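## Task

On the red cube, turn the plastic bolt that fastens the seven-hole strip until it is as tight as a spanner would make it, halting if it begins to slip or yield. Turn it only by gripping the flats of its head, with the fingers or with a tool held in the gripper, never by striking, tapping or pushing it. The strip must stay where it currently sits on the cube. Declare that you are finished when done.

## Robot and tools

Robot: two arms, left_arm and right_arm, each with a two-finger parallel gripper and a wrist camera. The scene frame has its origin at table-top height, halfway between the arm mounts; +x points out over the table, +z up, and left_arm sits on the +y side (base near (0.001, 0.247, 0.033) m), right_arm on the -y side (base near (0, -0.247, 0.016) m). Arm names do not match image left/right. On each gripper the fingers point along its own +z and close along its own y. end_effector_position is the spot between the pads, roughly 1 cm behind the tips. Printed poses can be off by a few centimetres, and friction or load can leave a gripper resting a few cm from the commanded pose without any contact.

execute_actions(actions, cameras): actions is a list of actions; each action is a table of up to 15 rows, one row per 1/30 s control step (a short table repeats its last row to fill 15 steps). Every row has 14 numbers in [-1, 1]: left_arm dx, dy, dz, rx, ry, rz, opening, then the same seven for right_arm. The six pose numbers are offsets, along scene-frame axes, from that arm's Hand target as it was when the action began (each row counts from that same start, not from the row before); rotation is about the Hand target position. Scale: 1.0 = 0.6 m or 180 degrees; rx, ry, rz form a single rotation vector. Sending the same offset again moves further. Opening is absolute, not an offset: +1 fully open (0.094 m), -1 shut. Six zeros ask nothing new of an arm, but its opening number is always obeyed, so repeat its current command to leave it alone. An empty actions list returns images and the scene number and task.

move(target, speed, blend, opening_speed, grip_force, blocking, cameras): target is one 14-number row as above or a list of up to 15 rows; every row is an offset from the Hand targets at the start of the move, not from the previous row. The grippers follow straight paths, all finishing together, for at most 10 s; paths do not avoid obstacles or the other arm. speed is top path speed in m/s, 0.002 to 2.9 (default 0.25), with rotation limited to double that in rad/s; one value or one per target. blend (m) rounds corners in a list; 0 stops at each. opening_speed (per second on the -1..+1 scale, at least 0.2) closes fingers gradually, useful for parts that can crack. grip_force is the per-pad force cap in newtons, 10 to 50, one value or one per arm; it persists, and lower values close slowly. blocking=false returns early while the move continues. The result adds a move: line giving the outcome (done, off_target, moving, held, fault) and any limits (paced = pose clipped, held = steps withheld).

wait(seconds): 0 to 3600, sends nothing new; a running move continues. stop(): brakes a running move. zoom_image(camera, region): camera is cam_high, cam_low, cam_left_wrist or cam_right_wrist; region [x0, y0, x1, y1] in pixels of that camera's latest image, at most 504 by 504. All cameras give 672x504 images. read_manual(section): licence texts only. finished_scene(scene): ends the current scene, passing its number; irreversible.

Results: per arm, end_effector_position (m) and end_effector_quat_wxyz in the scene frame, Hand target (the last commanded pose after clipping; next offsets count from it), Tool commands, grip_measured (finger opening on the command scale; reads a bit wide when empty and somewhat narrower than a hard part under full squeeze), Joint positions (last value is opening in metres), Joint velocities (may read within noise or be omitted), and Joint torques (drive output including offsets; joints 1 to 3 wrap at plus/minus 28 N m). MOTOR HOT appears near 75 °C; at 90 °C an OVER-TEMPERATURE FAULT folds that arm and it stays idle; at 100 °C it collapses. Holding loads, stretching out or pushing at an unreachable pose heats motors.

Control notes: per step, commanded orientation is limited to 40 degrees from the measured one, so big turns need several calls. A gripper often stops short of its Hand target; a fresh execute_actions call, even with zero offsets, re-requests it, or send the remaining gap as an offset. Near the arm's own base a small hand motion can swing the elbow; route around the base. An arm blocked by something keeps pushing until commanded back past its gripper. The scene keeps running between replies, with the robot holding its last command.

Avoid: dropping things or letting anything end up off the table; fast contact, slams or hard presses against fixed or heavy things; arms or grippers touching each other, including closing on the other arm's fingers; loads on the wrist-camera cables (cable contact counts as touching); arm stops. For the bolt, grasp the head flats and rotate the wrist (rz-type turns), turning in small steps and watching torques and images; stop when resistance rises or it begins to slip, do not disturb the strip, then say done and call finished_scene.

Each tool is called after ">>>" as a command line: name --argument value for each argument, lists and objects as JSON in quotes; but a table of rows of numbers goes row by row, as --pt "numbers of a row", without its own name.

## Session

>>> execute_actions --actions '[]'

>>> zoom_image --camera "cam_high" --region '[180, 60, 530, 500]'

Scene clock: 0.00 s.
left_arm: end_effector_position=(+0.3911, +0.2763, +0.1213) grip_measured=+1.000 end_effector_quat_wxyz=(+0.571, -0.080, +0.816, +0.042) | right_arm: end_effector_position=(+0.4118, -0.2579, +0.1137) grip_measured=+1.000 end_effector_quat_wxyz=(+0.587, +0.046, +0.808, -0.026)
Joint positions: left_arm=[-0.004 1.545 0.342 0.846 -0.162 -0.084 0.094] | right_arm=[0.013 1.609 0.408 0.884 0.118 0.051 0.094]
Joint velocities: within noise
Joint torques (N m): no reading
Heat: left arm: 34 °C; right arm: 38 °C.
Hand target: left_arm +0.3936, +0.2766, +0.1272; +0.577, -0.081, +0.811, +0.042 | right_arm +0.4132, -0.2577, +0.1174; +0.590, +0.046, +0.805, -0.025
Tool commands: left_gripper/opening=+1.0 right_gripper/opening=+1.0

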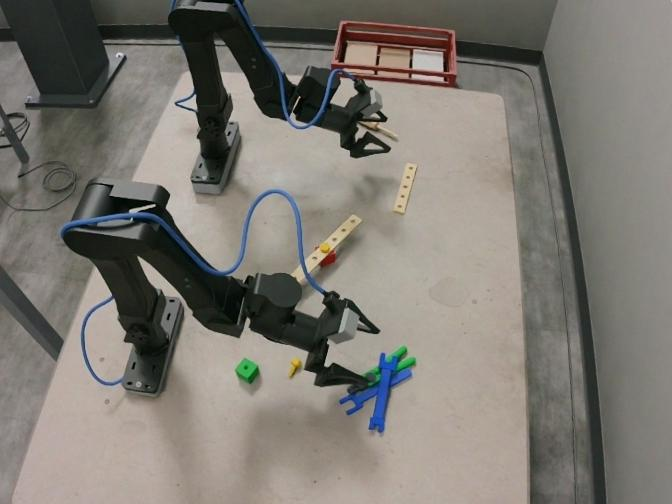

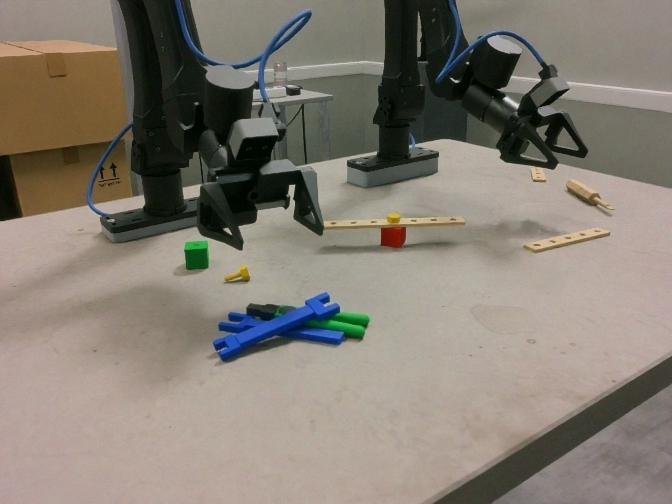

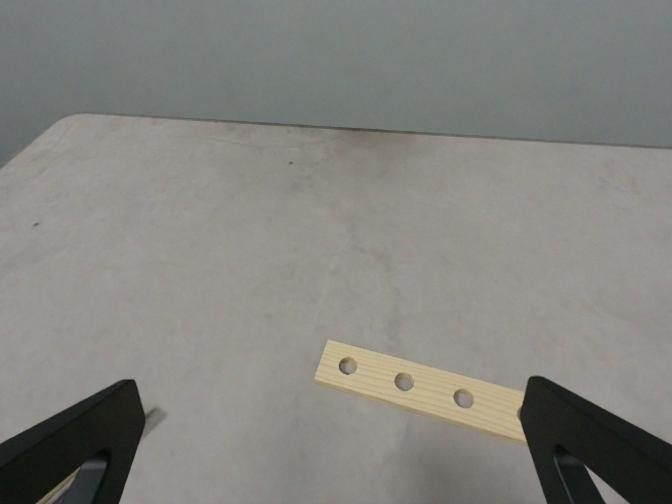

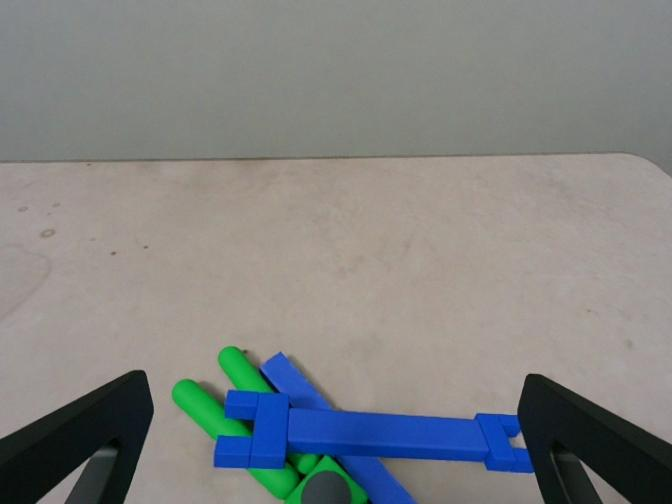

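Scaled by 1.145.

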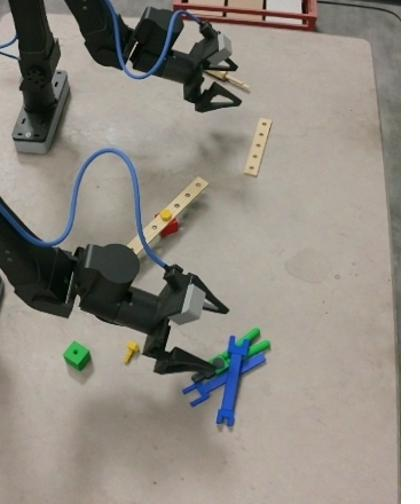

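>>> move --target '[0.0607,-0.1777,0.0547,-0.2834,0.4619,0.1763,0.1,-0.192,0.436,0.03,0.0695,0.397,-0.0406,-0.2]' --cameras '["all"]'

>>> zoom_image --camera "cam_right_wrist" --region '[236, 170, 436, 330]'

Scene clock: 9.60 s.
left_arm: end_effector_position=(+0.4329, +0.1677, +0.1590) grip_measured=+0.101 end_effector_quat_wxyz=(-0.102, -0.453, +0.872, -0.152) | right_arm: end_effector_position=(+0.2983, +0.0000, +0.1354) grip_measured=-0.198 end_effector_quat_wxyz=(+0.003, +0.130, +0.992, +0.002)
Joint positions: left_arm=[-0.038 2.289 2.239 -1.55 0.367 -0.989 0.052] | right_arm=[0.679 2.017 1.83 -1.376 0.002 0.95 0.038]
Joint torques (N m): left_arm=[0.62 -9.99 8.13 -0.23 0.33 -0.15] | right_arm=[0.55 -10.89 7.69 0.2 -0.02 0.17]
Heat: left arm: 35 °C; right arm: 38 °C.
Hand target: left_arm +0.4300, +0.1699, +0.1602; -0.193, -0.444, +0.869, -0.098 | right_arm +0.2980, +0.0039, +0.1355; +0.000, +0.130, +0.991, +0.000
Off the commanded pose: left_arm 0.004 m, 12 deg | right_arm 0.004 m, 1 deg.
joint sent to its limit (left arm) — joint 4 (wrist pitch), lower limit. The joint targets are off in orientation, not in position.
move: off_target (left_arm)

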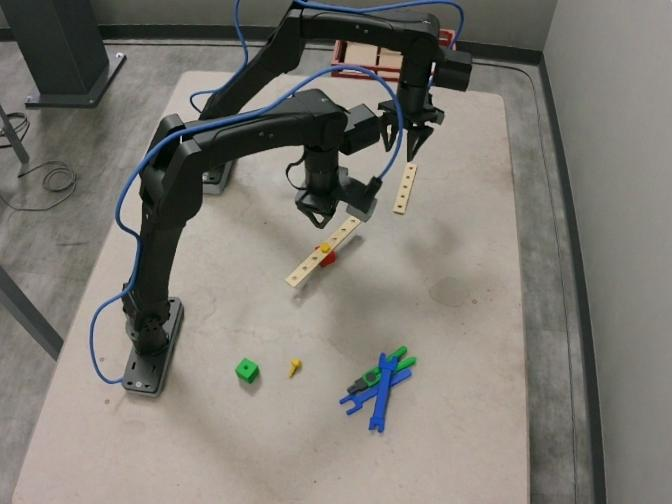

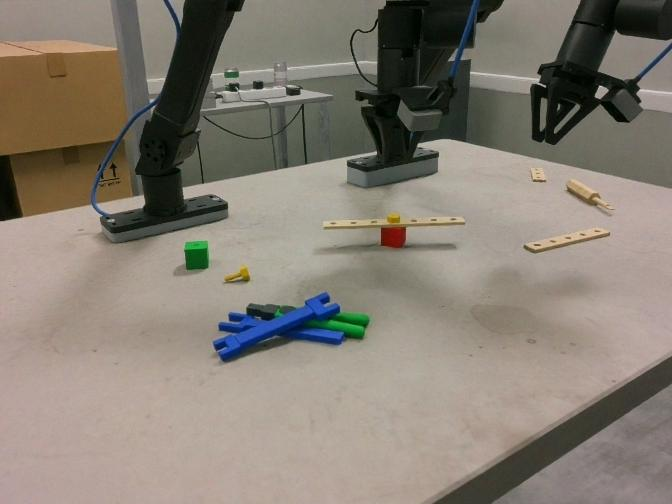

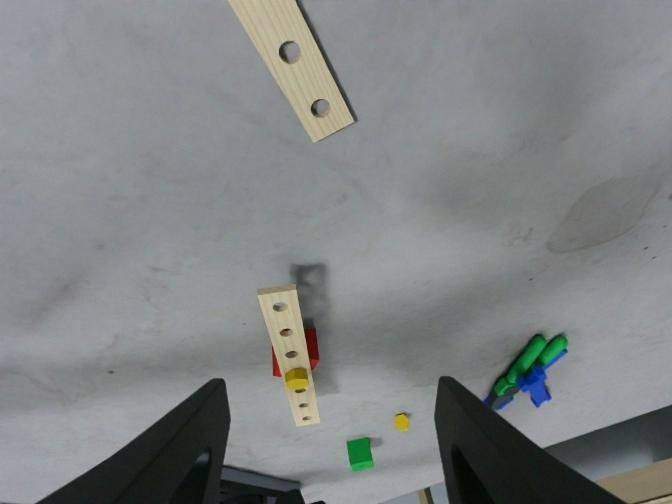

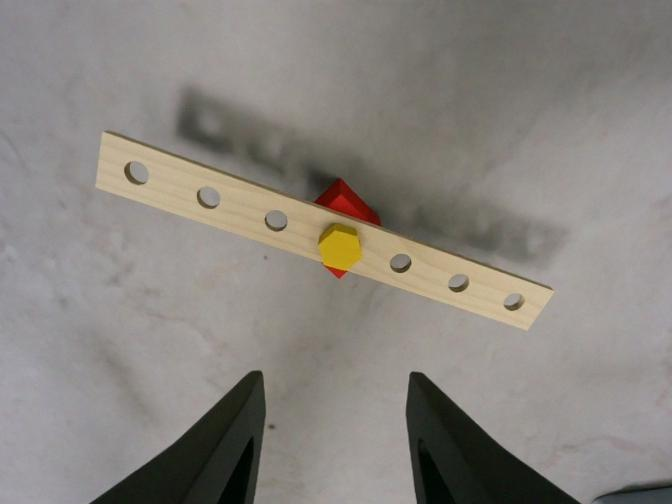

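Scaled by 2.520.

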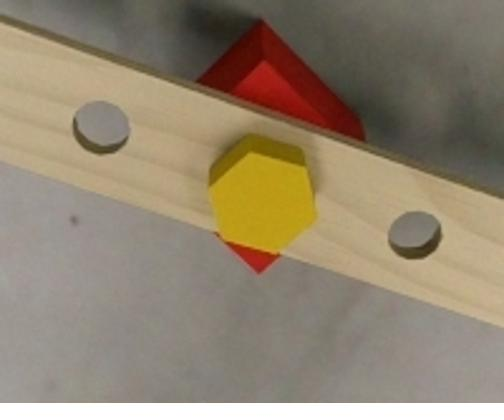

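>>> zoom_image --camera "cam_right_wrist" --region '[300, 205, 380, 285]'

Scaled by 6.300.

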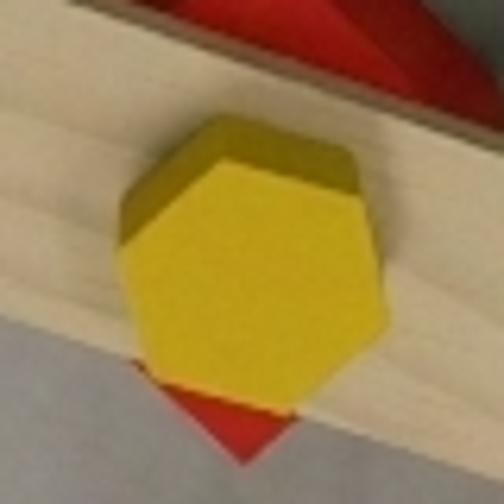

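>>> move --pt "0 0 0 0 0 0 0.1 0.27 -0.49 0.0575 0 0 -0.083 -0.2" --pt "-0.135 -0.149 -0.11 0 0 0.03 0.1 0.27 -0.49 0.0575 0 0 -0.083 -0.2" --pt "-0.135 -0.149 -0.197 0 0 0.03 0.1 0.27 -0.49 0.0575 0 0 -0.083 -0.2" --speed '[0.35,0.2,0.08]' --cameras '["all"]'

>>> zoom_image --camera "cam_low" --region '[310, 160, 500, 270]'

Scene clock: 22.93 s.
left_arm: end_effector_position=(+0.3573, +0.0819, +0.0498) grip_measured=+0.101 end_effector_quat_wxyz=(-0.174, -0.481, +0.851, -0.118) | right_arm: end_effector_position=(+0.4580, -0.2934, +0.1727) grip_measured=-0.198 end_effector_quat_wxyz=(+0.061, +0.264, +0.963, +0.010)
Joint positions: left_arm=[-0.253 2.176 1.596 -1.085 0.414 -1.259 0.052] | right_arm=[-0.114 2.286 2.4 -1.561 0 0.432 0.038]
Joint torques (N m): left_arm=[-0.55 -9.17 4.44 -0.01 0.29 -0.11] | right_arm=[0.61 -12.96 7.19 0.49 0 -0.05]
Heat: left arm: 38 °C; right arm: 41 °C.
Hand target: left_arm +0.3491, +0.0806, +0.0419; -0.188, -0.484, +0.848, -0.107 | right_arm +0.4600, -0.2902, +0.1701; +0.000, +0.258, +0.966, +0.000
Off the commanded pose: left_arm 0.011 m, 2 deg | right_arm 0.005 m, 7 deg.
joint sent to its limit (right arm) — joint 4 (wrist pitch), lower limit. The joint targets are off in orientation, not in position.
move: off_target (left_arm, right_arm)

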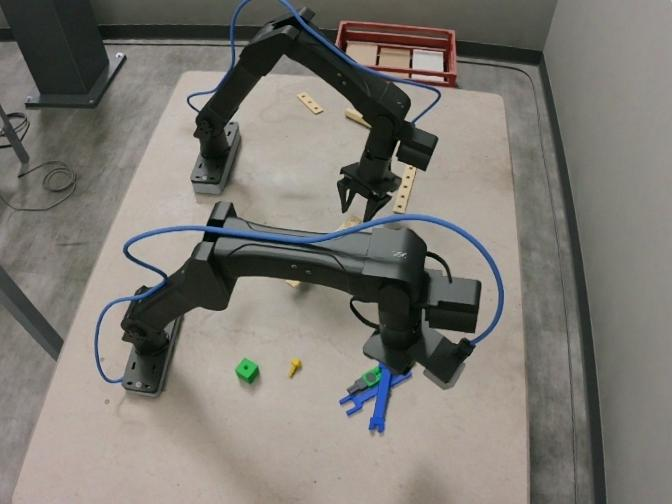

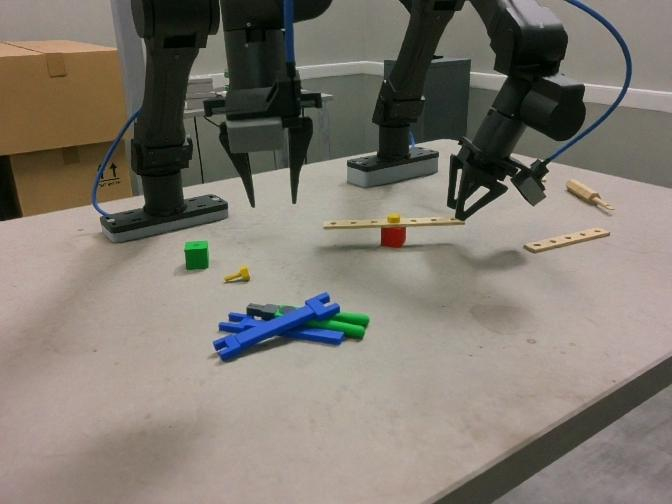

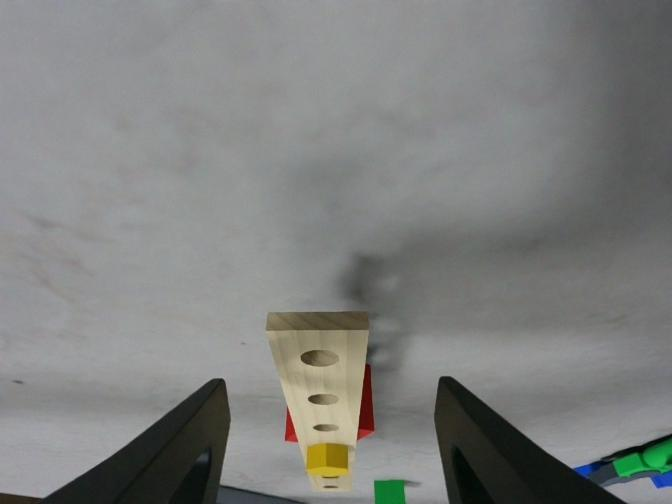

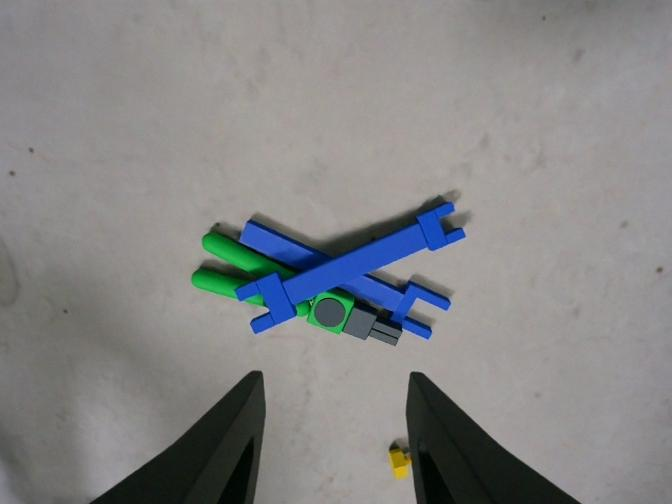

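Scaled by 2.653.

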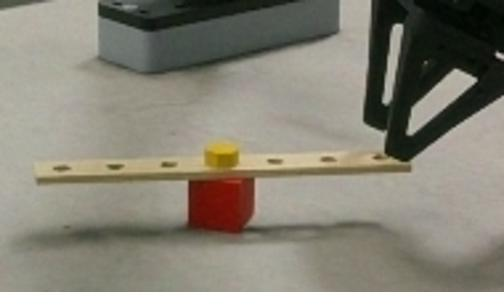

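>>> move --target '[-0.007,0.004,-0.021,0,0,0.005,-0.25,-0.035,-0.046,-0.155,0,0,-0.3594,-0.3]' --speed 0.15 --cameras '["cam_low","cam_left_wrist","cam_right_wrist"]'

>>> zoom_image --camera "cam_low" --region '[310, 160, 500, 270]'

Scene clock: 33.87 s.
left_arm: end_effector_position=(+0.3527, +0.0831, +0.0360) grip_measured=-0.249 end_effector_quat_wxyz=(-0.174, -0.486, +0.848, -0.118) | right_arm: end_effector_position=(+0.4408, -0.3145, +0.0801) grip_measured=-0.298 end_effector_quat_wxyz=(+0.002, +0.729, +0.685, +0.001)
Joint positions: left_arm=[-0.253 2.176 1.538 -1.023 0.414 -1.272 0.035] | right_arm=[-0.165 2.286 2.033 -1.314 0 1.479 0.033]
Joint torques (N m): left_arm=[-0.24 -9.24 4.3 0.04 0.3 -0.13] | right_arm=[-0.58 -14.83 4.14 0.51 -0.03 0.11]
Heat: left arm: 38 °C; right arm: 45 °C.
Hand target: left_arm +0.3448, +0.0830, +0.0293; -0.188, -0.491, +0.844, -0.109 | right_arm +0.4391, -0.3177, +0.0771; +0.000, +0.735, +0.678, +0.000
Off the commanded pose: left_arm 0.010 m, 2 deg | right_arm 0.005 m, 1 deg.
move: done

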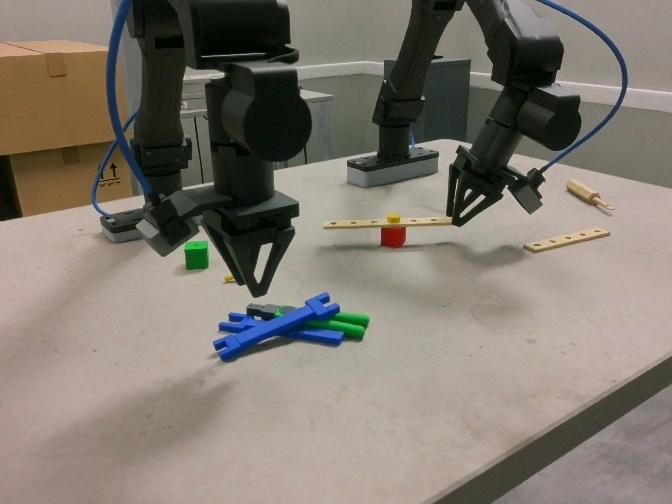

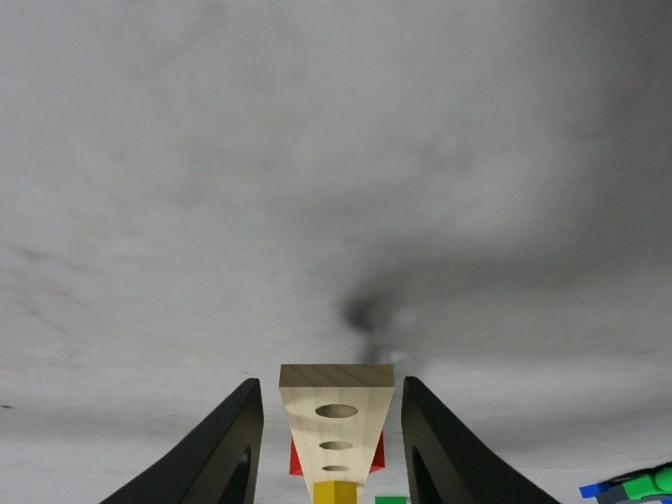

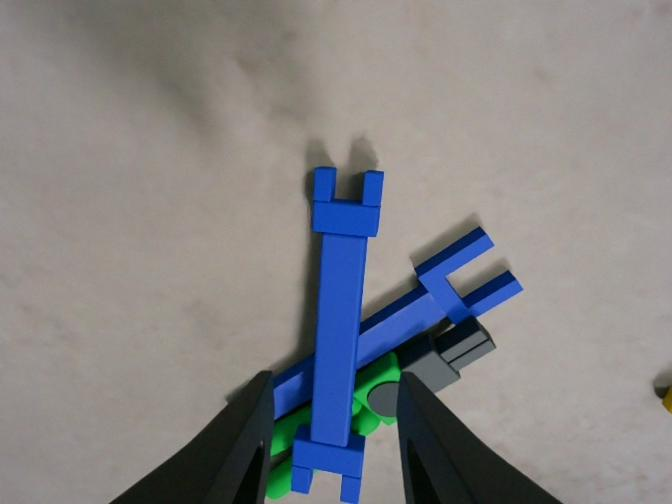

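Scaled by 2.653.

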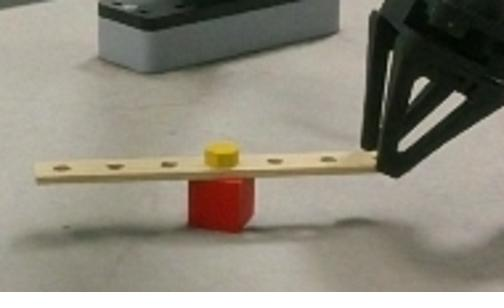

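>>> move --pt "0 0 -0.006 0 0 0 -0.25 -0.0035 0 -0.1085 0 0 -0.021 -0.3" --pt "0 0 -0.006 0 0 0 -0.56 -0.0035 0 -0.1085 0 0 -0.021 -0.3" --speed 0.1 --opening_speed 0.3 --cameras '["cam_low","cam_left_wrist","cam_right_wrist"]'

>>> zoom_image --camera "cam_low" --region '[200, 260, 400, 380]'

Scene clock: 39.57 s.
left_arm: end_effector_position=(+0.3530, +0.0830, +0.0335) grip_measured=-0.502 end_effector_quat_wxyz=(-0.173, -0.486, +0.848, -0.119) | right_arm: end_effector_position=(+0.4411, -0.3144, +0.0228) grip_measured=-0.298 end_effector_quat_wxyz=(+0.008, +0.751, +0.661, +0.007)
Joint positions: left_arm=[-0.253 2.179 1.531 -1.011 0.414 -1.273 0.023] | right_arm=[-0.165 2.299 1.825 -1.076 -0.001 1.545 0.033]
Joint torques (N m): left_arm=[-0.24 -9.02 4.33 0.04 0.3 -0.12] | right_arm=[-0.54 -13.37 4.27 0.51 0.01 0.13]
Heat: left arm: 38 °C; right arm: 46 °C.
Hand target: left_arm +0.3448, +0.0830, +0.0257; -0.188, -0.491, +0.844, -0.108 | right_arm +0.4370, -0.3177, +0.0120; +0.000, +0.757, +0.654, +0.000
Off the commanded pose: left_arm 0.011 m, 2 deg | right_arm 0.012 m, 2 deg.
move: off_target (left_arm, right_arm); target 2's new opening was sent with left_arm's hand 0.011 m and 2 deg from that target

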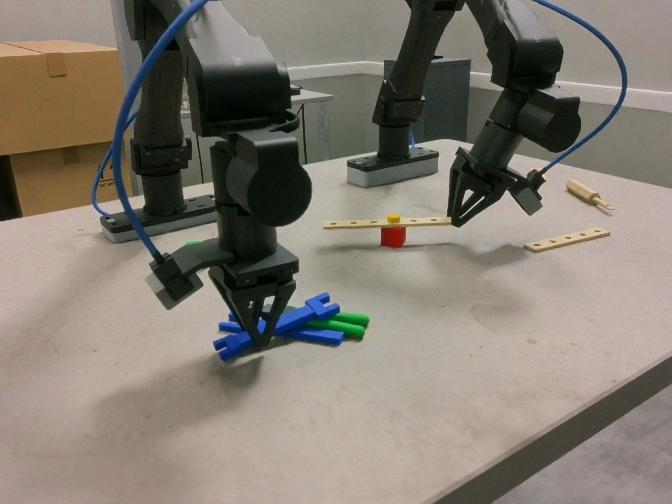

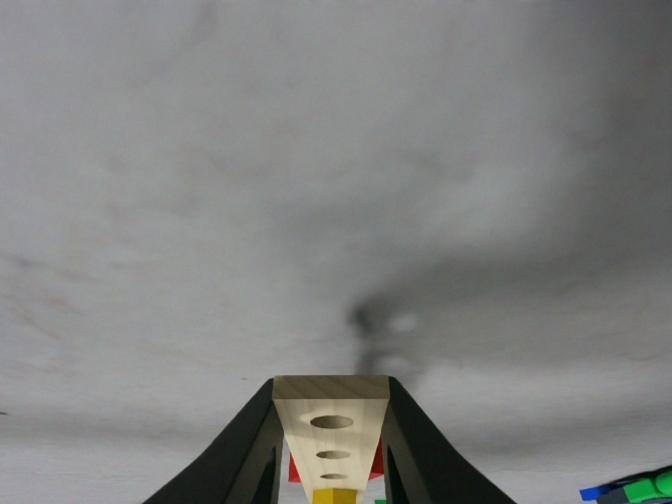

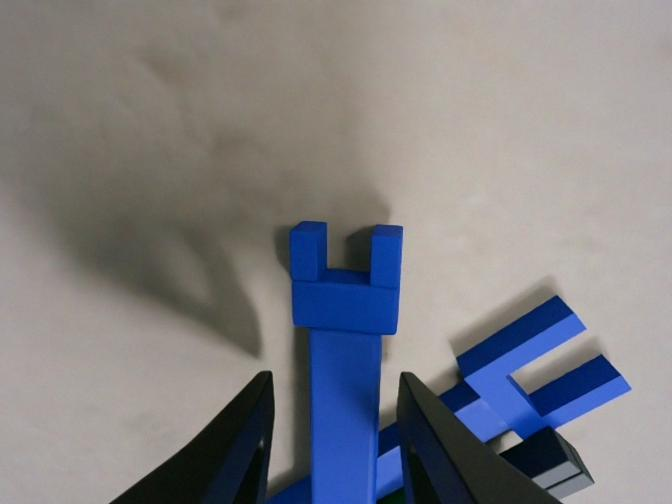

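Scaled by 2.520.

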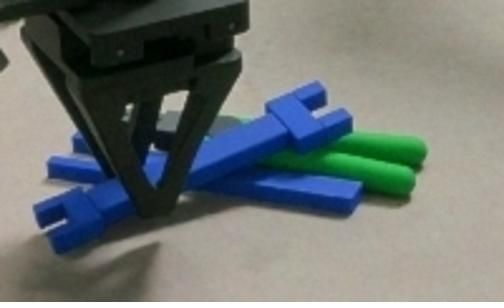

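>>> move --pt "0 0 0 0 0 0 -0.56 0 0 0 0 0 0 -0.85" --pt "0 0 0 0 0 0 -0.56 0 0 0.09 0 0 0 -0.85" --pt "0 0 0 0 0 0 -0.56 -0.083 -0.25 0.09 0 0 0 -0.85" --pt "0 0 0 0 0 0 -0.56 -0.083 -0.25 0.0 0 0 0 -0.85" --speed '[0.1,0.12,0.2,0.08]' --cameras '["cam_low","cam_right_wrist"]'

>>> zoom_image --camera "cam_low" --region '[120, 260, 380, 400]'

Scene clock: 46.63 s.
left_arm: end_effector_position=(+0.3530, +0.0830, +0.0335) grip_measured=-0.504 end_effector_quat_wxyz=(-0.173, -0.486, +0.848, -0.119) | right_arm: end_effector_position=(+0.3896, -0.4681, +0.0224) grip_measured=-0.652 end_effector_quat_wxyz=(+0.008, +0.757, +0.653, +0.004)
Joint positions: left_arm=[-0.253 2.179 1.531 -1.011 0.414 -1.273 0.023] | right_arm=[-0.53 2.311 1.845 -1.088 -0.003 1.2 0.016]
Joint torques (N m): left_arm=[-0.25 -9.03 4.31 0.05 0.31 -0.13] | right_arm=[0.01 -13.35 4.16 0.45 0.08 -0.03]
Heat: left arm: 39 °C; right arm: 45 °C.
Hand target: left_arm +0.3448, +0.0830, +0.0257; -0.188, -0.491, +0.844, -0.108 | right_arm +0.3871, -0.4677, +0.0119; +0.000, +0.757, +0.654, +0.000
Off the commanded pose: left_arm 0.011 m, 2 deg | right_arm 0.011 m, 1 deg.
move: off_target (right_arm)

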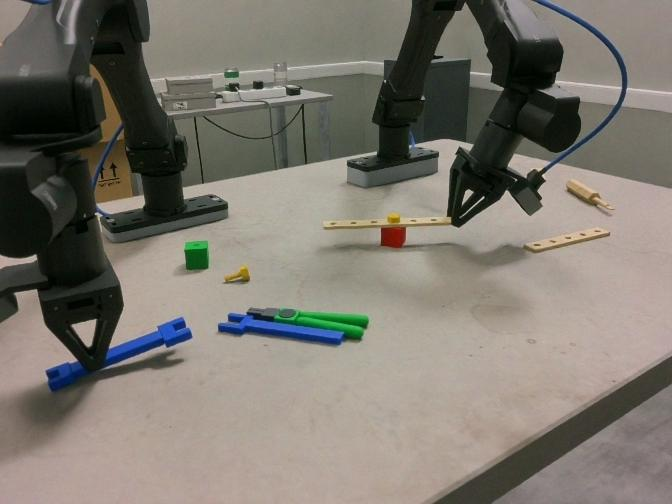

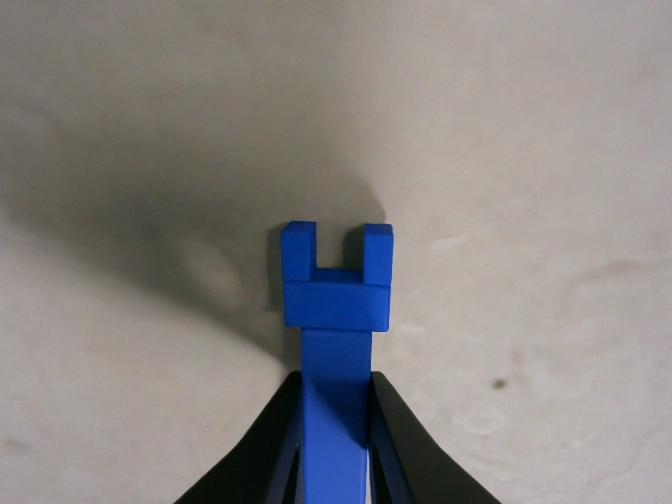

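Scaled by 1.938.

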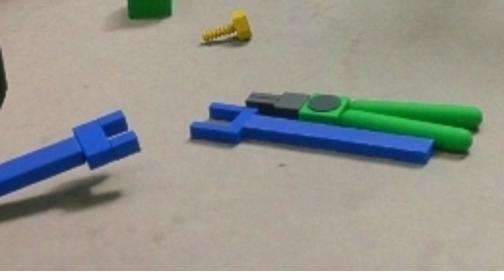

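>>> move --pt "0 0 0 0 0 0 -0.56 0 0 -0.02 0 0 0 -0.85" --pt "0 0 0 0 0 0 -0.56 0 0 -0.02 0 0 0 -0.4" --pt "0 0 0 0 0 0 -0.56 0 0 0.1 0 0 0 -0.3" --pt "0 0 0 0 0 0 -0.56 0.149 0.3707 0.1135 0 0 0.741 -0.3" --speed '[0.06,0.1,0.15,0.3]' --opening_speed 1.0 --cameras '["cam_low","cam_right_wrist","cam_high"]'

Scene clock: 57.57 s.
left_arm: end_effector_position=(+0.3530, +0.0830, +0.0335) grip_measured=-0.504 end_effector_quat_wxyz=(-0.173, -0.486, +0.848, -0.119) | right_arm: end_effector_position=(+0.4755, -0.2473, +0.0840) grip_measured=-0.302 end_effector_quat_wxyz=(+0.006, -0.295, +0.955, -0.002)
Joint positions: left_arm=[-0.253 2.179 1.531 -1.011 0.414 -1.273 0.023] | right_arm=[-0.013 2.443 2.324 -1.438 -0.001 -0.602 0.033]
Joint torques (N m): left_arm=[-0.25 -8.99 4.27 0.04 0.3 -0.12] | right_arm=[0.12 -13.94 7.62 0.15 0.01 -0.04]
Heat: left arm: 40 °C; right arm: 47 °C.
Hand target: left_arm +0.3448, +0.0830, +0.0257; -0.188, -0.491, +0.844, -0.108 | right_arm +0.4765, -0.2454, +0.0801; +0.000, -0.300, +0.954, +0.000
Off the commanded pose: left_arm 0.011 m, 2 deg | right_arm 0.005 m, 1 deg.
move: done; target 2's new opening was sent with right_arm's hand 0.019 m and 1 deg from that target; target 3's new opening was sent with right_arm's hand 0.021 m and 2 deg from that target
Images, in order (width x height): cam_high 672x504, cam_low 672x504, cam_right_wrist 672x504.

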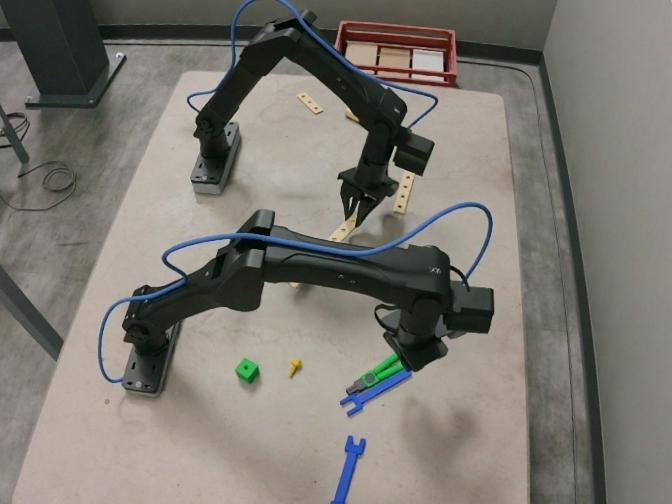

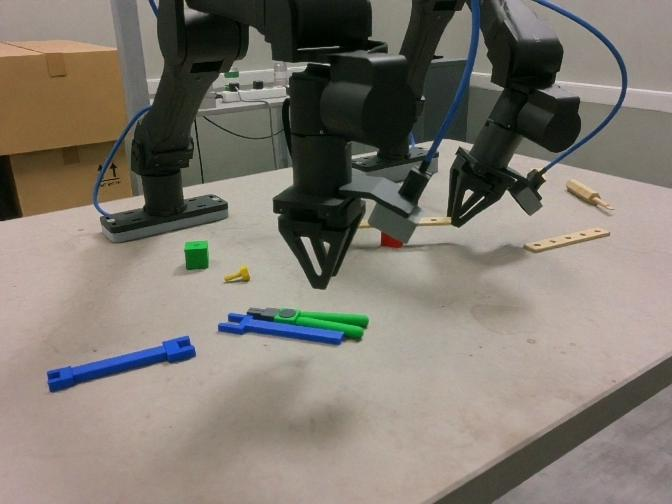

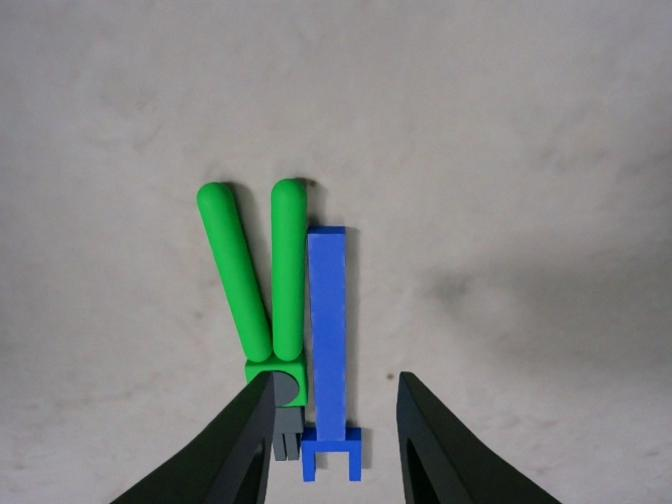

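>>> move --target '[0,0,0,0,0,0,-0.56,-0.161,-0.131,-0.06,0,0,0,-0.6]' --speed 0.25 --cameras '["cam_low","cam_right_wrist"]'

>>> zoom_image --camera "cam_low" --region '[200, 260, 380, 380]'

Scene clock: 66.27 s.
left_arm: end_effector_position=(+0.3530, +0.0830, +0.0335) grip_measured=-0.504 end_effector_quat_wxyz=(-0.173, -0.486, +0.848, -0.119) | right_arm: end_effector_position=(+0.3768, -0.3235, +0.0328) grip_measured=-0.598 end_effector_quat_wxyz=(-0.021, -0.300, +0.954, +0.003)
Joint positions: left_arm=[-0.253 2.179 1.531 -1.011 0.414 -1.273 0.023] | right_arm=[-0.206 2.108 1.553 -1.056 0.015 -0.805 0.019]
Joint torques (N m): left_arm=[-0.21 -9.06 4.33 0.05 0.3 -0.13] | right_arm=[-0.43 -16.44 3.93 0.38 -0.13 -0.01]
Heat: left arm: 40 °C; right arm: 48 °C.
Hand target: left_arm +0.3448, +0.0830, +0.0257; -0.188, -0.491, +0.844, -0.108 | right_arm +0.3799, -0.3240, +0.0441; +0.000, -0.301, +0.954, +0.000
Off the commanded pose: left_arm 0.011 m, 2 deg | right_arm 0.012 m, 2 deg.
move: off_target (right_arm)

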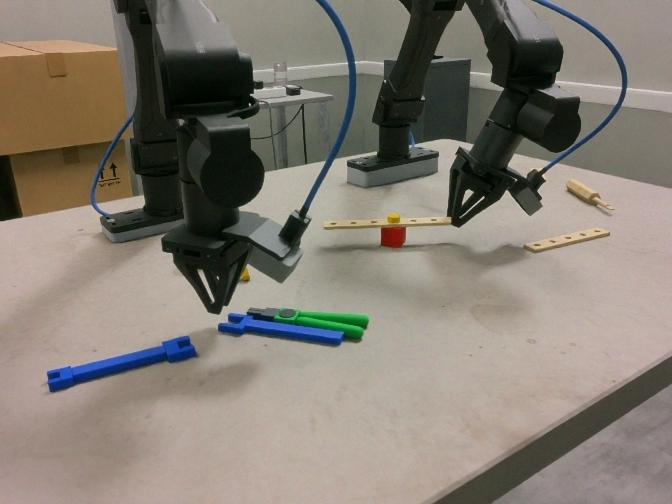

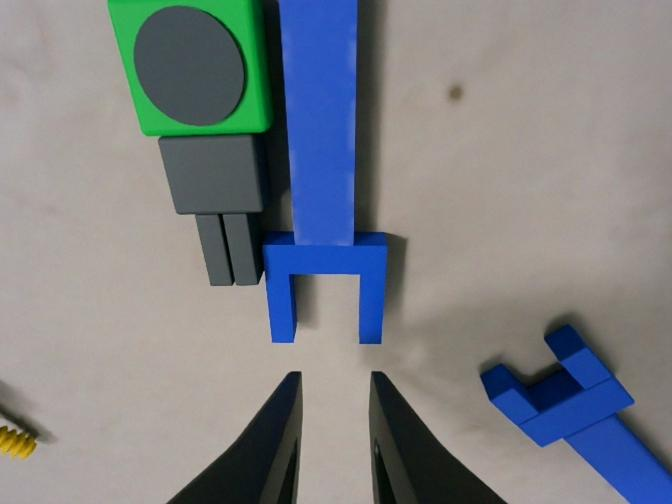

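Scaled by 2.800.

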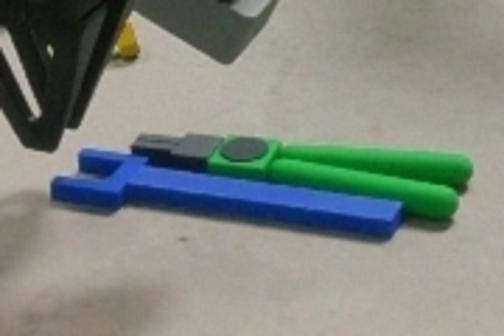

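>>> move --pt "0 0 0 0 0 0 -0.56 0.026 -0.002 0 0 0 0 -0.6" --pt "0 0 0 0 0 0 -0.56 0.026 -0.002 -0.03 0 0 0 -0.6" --speed 0.08 --cameras '["cam_low","cam_right_wrist"]'

>>> zoom_image --camera "cam_low" --region '[200, 260, 380, 380]'

Scene clock: 69.97 s.
left_arm: end_effector_position=(+0.3530, +0.0830, +0.0335) grip_measured=-0.504 end_effector_quat_wxyz=(-0.173, -0.486, +0.848, -0.119) | right_arm: end_effector_position=(+0.3986, -0.3278, +0.0370) grip_measured=-0.598 end_effector_quat_wxyz=(+0.006, -0.300, +0.954, -0.011)
Joint positions: left_arm=[-0.253 2.179 1.531 -1.011 0.414 -1.273 0.023] | right_arm=[-0.206 2.129 1.604 -1.025 0.014 -0.805 0.019]
Joint torques (N m): left_arm=[-0.28 -8.99 4.33 0.05 0.31 -0.11] | right_arm=[-0.06 -11.64 3.81 0.55 -0.1 -0.04]
Heat: left arm: 40 °C; right arm: 48 °C.
Hand target: left_arm +0.3448, +0.0830, +0.0257; -0.188, -0.491, +0.844, -0.108 | right_arm +0.3955, -0.3252, +0.0261; +0.000, -0.300, +0.954, +0.000
Off the commanded pose: left_arm 0.011 m, 2 deg | right_arm 0.012 m, 1 deg.
move: off_target (right_arm)

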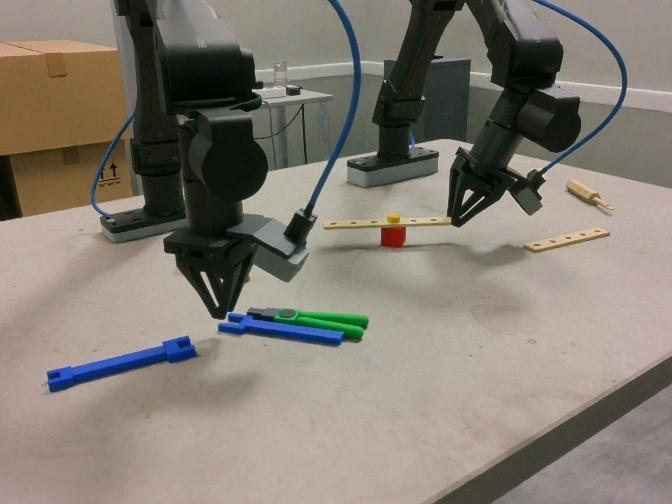

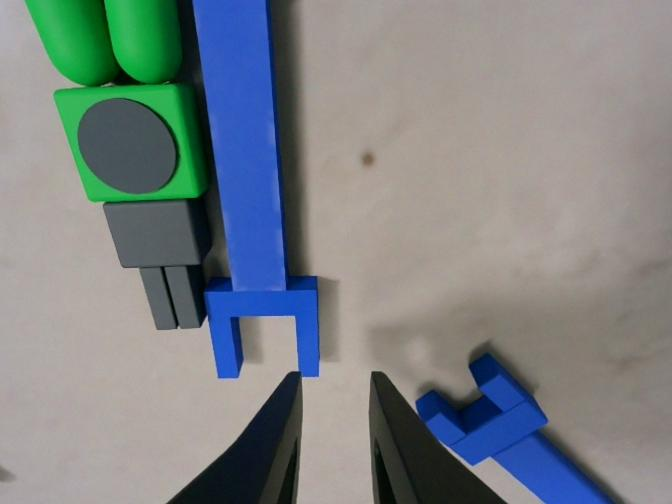

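Scaled by 2.800.

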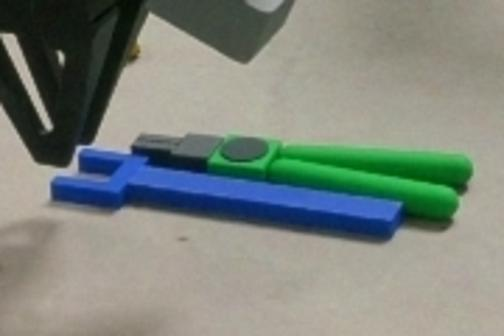

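>>> move --pt "0 0 0 0 0 0 -0.56 -0.0125 0.009 0 0 0 0 -0.6" --pt "0 0 0 0 0 0 -0.56 -0.0125 0.009 -0.028 0 0 0 -0.6" --speed 0.06 --cameras '["cam_low","cam_right_wrist"]'

>>> zoom_image --camera "cam_low" --region '[200, 260, 380, 380]'

Scene clock: 73.47 s.
left_arm: end_effector_position=(+0.3530, +0.0830, +0.0335) grip_measured=-0.504 end_effector_quat_wxyz=(-0.173, -0.486, +0.848, -0.119) | right_arm: end_effector_position=(+0.3890, -0.3259, +0.0163) grip_measured=-0.598 end_effector_quat_wxyz=(+0.001, -0.299, +0.954, -0.008)
Joint positions: left_arm=[-0.253 2.179 1.531 -1.011 0.414 -1.273 0.023] | right_arm=[-0.206 2.129 1.517 -0.95 0.014 -0.803 0.019]
Joint torques (N m): left_arm=[-0.25 -9.05 4.29 0.05 0.3 -0.13] | right_arm=[0.64 -12.15 4.04 0.5 -0.07 0.12]
Heat: left arm: 40 °C; right arm: 48 °C.
Hand target: left_arm +0.3448, +0.0830, +0.0257; -0.188, -0.491, +0.844, -0.108 | right_arm +0.3881, -0.3198, +0.0093; +0.000, -0.301, +0.954, +0.000
Off the commanded pose: left_arm 0.011 m, 2 deg | right_arm 0.009 m, 1 deg.
move: done

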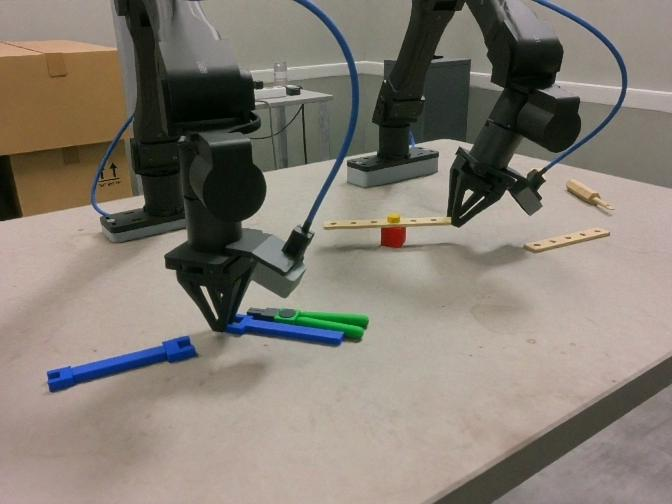

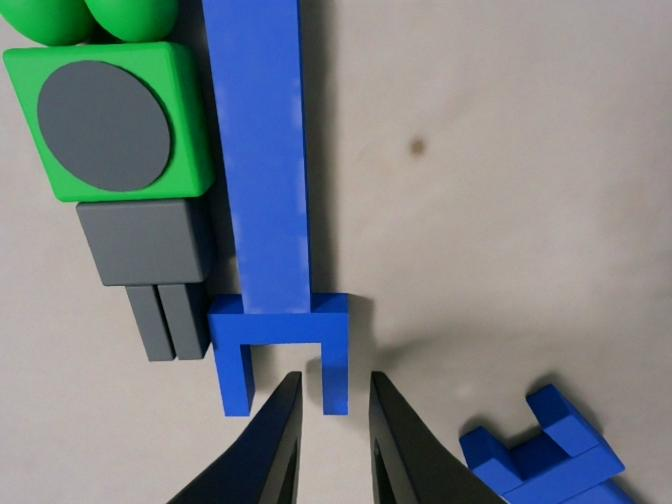

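Scaled by 2.800.

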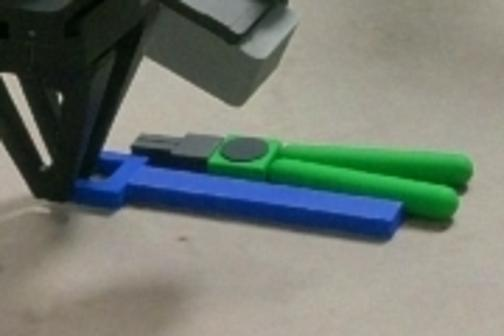

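>>> move --pt "0 0 0 0 0 0 -0.56 0.006 0.003 -0.013 0 0 0 -0.6" --pt "0 0 0 0 0 0 -0.56 0.006 0.003 -0.013 0 0 0 -0.95" --speed 0.05 --opening_speed 0.4 --cameras '["cam_low","cam_right_wrist"]'

>>> zoom_image --camera "cam_low" --region '[200, 260, 380, 380]'

Scene clock: 76.90 s.
left_arm: end_effector_position=(+0.3530, +0.0830, +0.0335) grip_measured=-0.504 end_effector_quat_wxyz=(-0.173, -0.486, +0.848, -0.119) | right_arm: end_effector_position=(+0.3925, -0.3235, +0.0120) grip_measured=-0.858 end_effector_quat_wxyz=(+0.004, -0.299, +0.954, -0.008)
Joint positions: left_arm=[-0.253 2.179 1.531 -1.011 0.414 -1.273 0.023] | right_arm=[-0.201 2.14 1.517 -0.932 0.01 -0.797 0.007]
Joint torques (N m): left_arm=[-0.27 -9.01 4.3 0.05 0.31 -0.12] | right_arm=[0.79 -11.26 4.22 0.53 -0.07 0.07]
Heat: left arm: 40 °C; right arm: 48 °C.
Hand target: left_arm +0.3448, +0.0830, +0.0257; -0.188, -0.491, +0.844, -0.108 | right_arm +0.3918, -0.3179, +0.0016; +0.000, -0.301, +0.954, +0.000
Off the commanded pose: left_arm 0.011 m, 2 deg | right_arm 0.012 m, 1 deg.
move: off_target (right_arm); target 2's new opening was sent with right_arm's hand 0.012 m and 1 deg from that target

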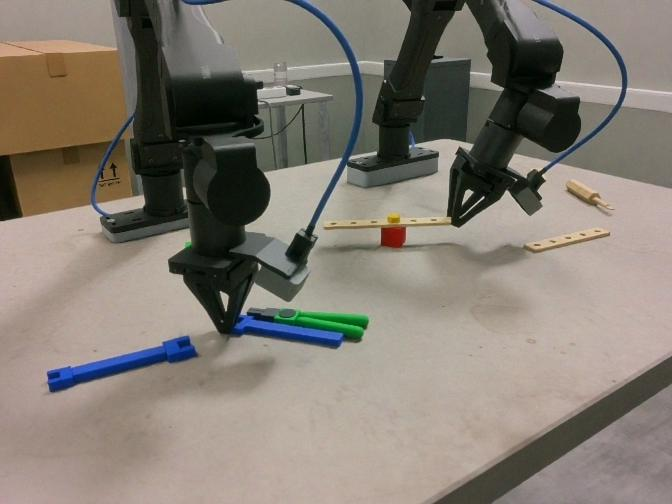

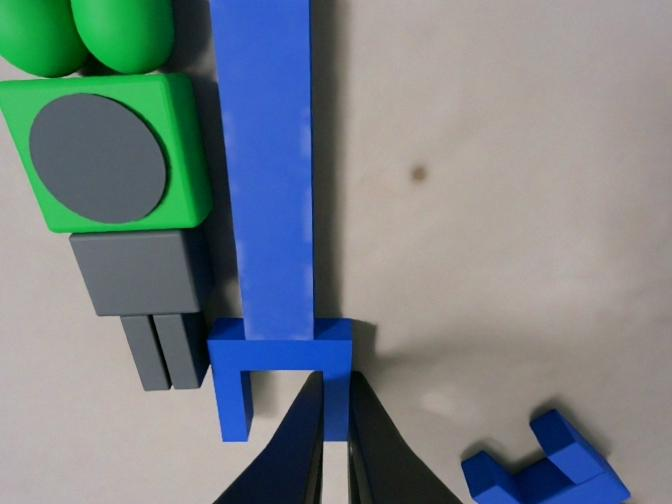

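Scaled by 2.800.

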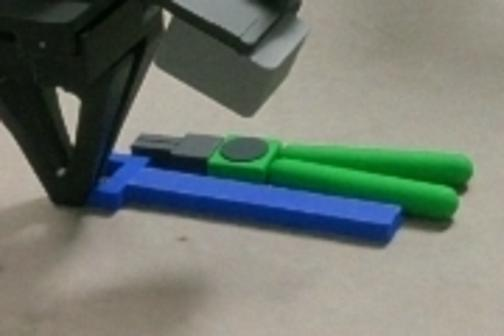

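>>> move --pt "0 0 0 0 0 0 -0.56 0 0 0.006 0 0 0 -0.95" --pt "0 0 0 0 0 0 -0.56 0.06 -0.037 0.006 0 0 0 -0.95" --pt "0 0 0 0 0 0 -0.56 0.06 -0.037 0.006 0 0 0 -0.6" --pt "0 0 0 0 0 0 -0.56 0.06 -0.037 0.12 0 0 0 -0.3" --pt "0 0 0 0 0 0 -0.56 0.215 0.075 0.13 0 0 0 -0.3" --speed '[0.05,0.08,0.1,0.15,0.2]' --opening_speed 1.0 --cameras '["cam_low","cam_right_wrist"]'

Scene clock: 86.47 s.
left_arm: end_effector_position=(+0.3530, +0.0830, +0.0335) grip_measured=-0.504 end_effector_quat_wxyz=(-0.173, -0.486, +0.848, -0.119) | right_arm: end_effector_position=(+0.5208, -0.2728, +0.0852) grip_measured=-0.302 end_effector_quat_wxyz=(+0.049, -0.305, +0.951, -0.023)
Joint positions: left_arm=[-0.253 2.179 1.531 -1.011 0.414 -1.273 0.023] | right_arm=[-0.059 2.685 2.781 -1.56 0.009 -0.668 0.033]
Joint torques (N m): left_arm=[-0.25 -9.03 4.34 0.04 0.31 -0.13] | right_arm=[-0.17 -15.35 7.25 0.36 -0.04 0.13]
Heat: left arm: 41 °C; right arm: 48 °C.
Hand target: left_arm +0.3448, +0.0830, +0.0257; -0.188, -0.491, +0.844, -0.108 | right_arm +0.5206, -0.2729, +0.0794; +0.000, -0.301, +0.954, +0.000
Off the commanded pose: left_arm 0.011 m, 2 deg | right_arm 0.006 m, 6 deg.
joint sent to its limit (right arm) — joint 4 (wrist pitch), lower limit. The joint targets are off in orientation, not in position.
move: off_target (right_arm); target 4's new opening was sent with right_arm's hand 0.018 m and 2 deg from that target

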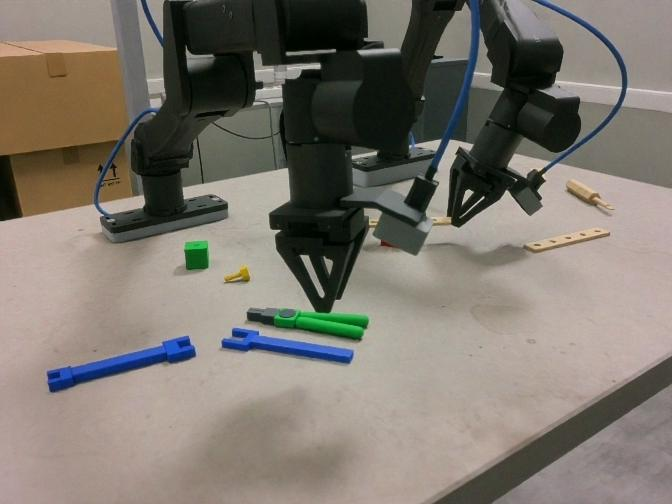

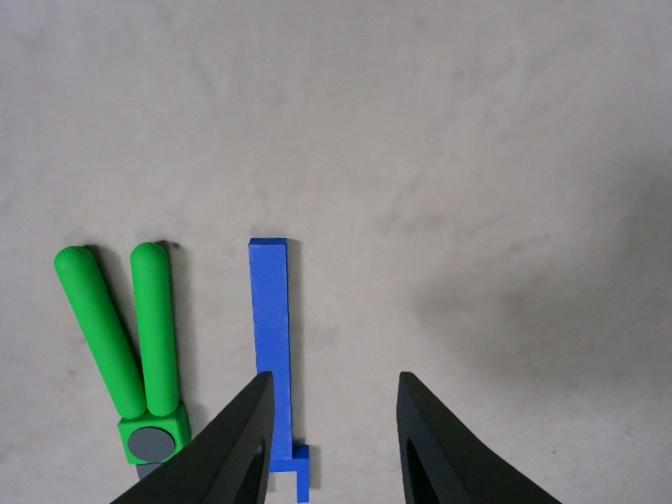

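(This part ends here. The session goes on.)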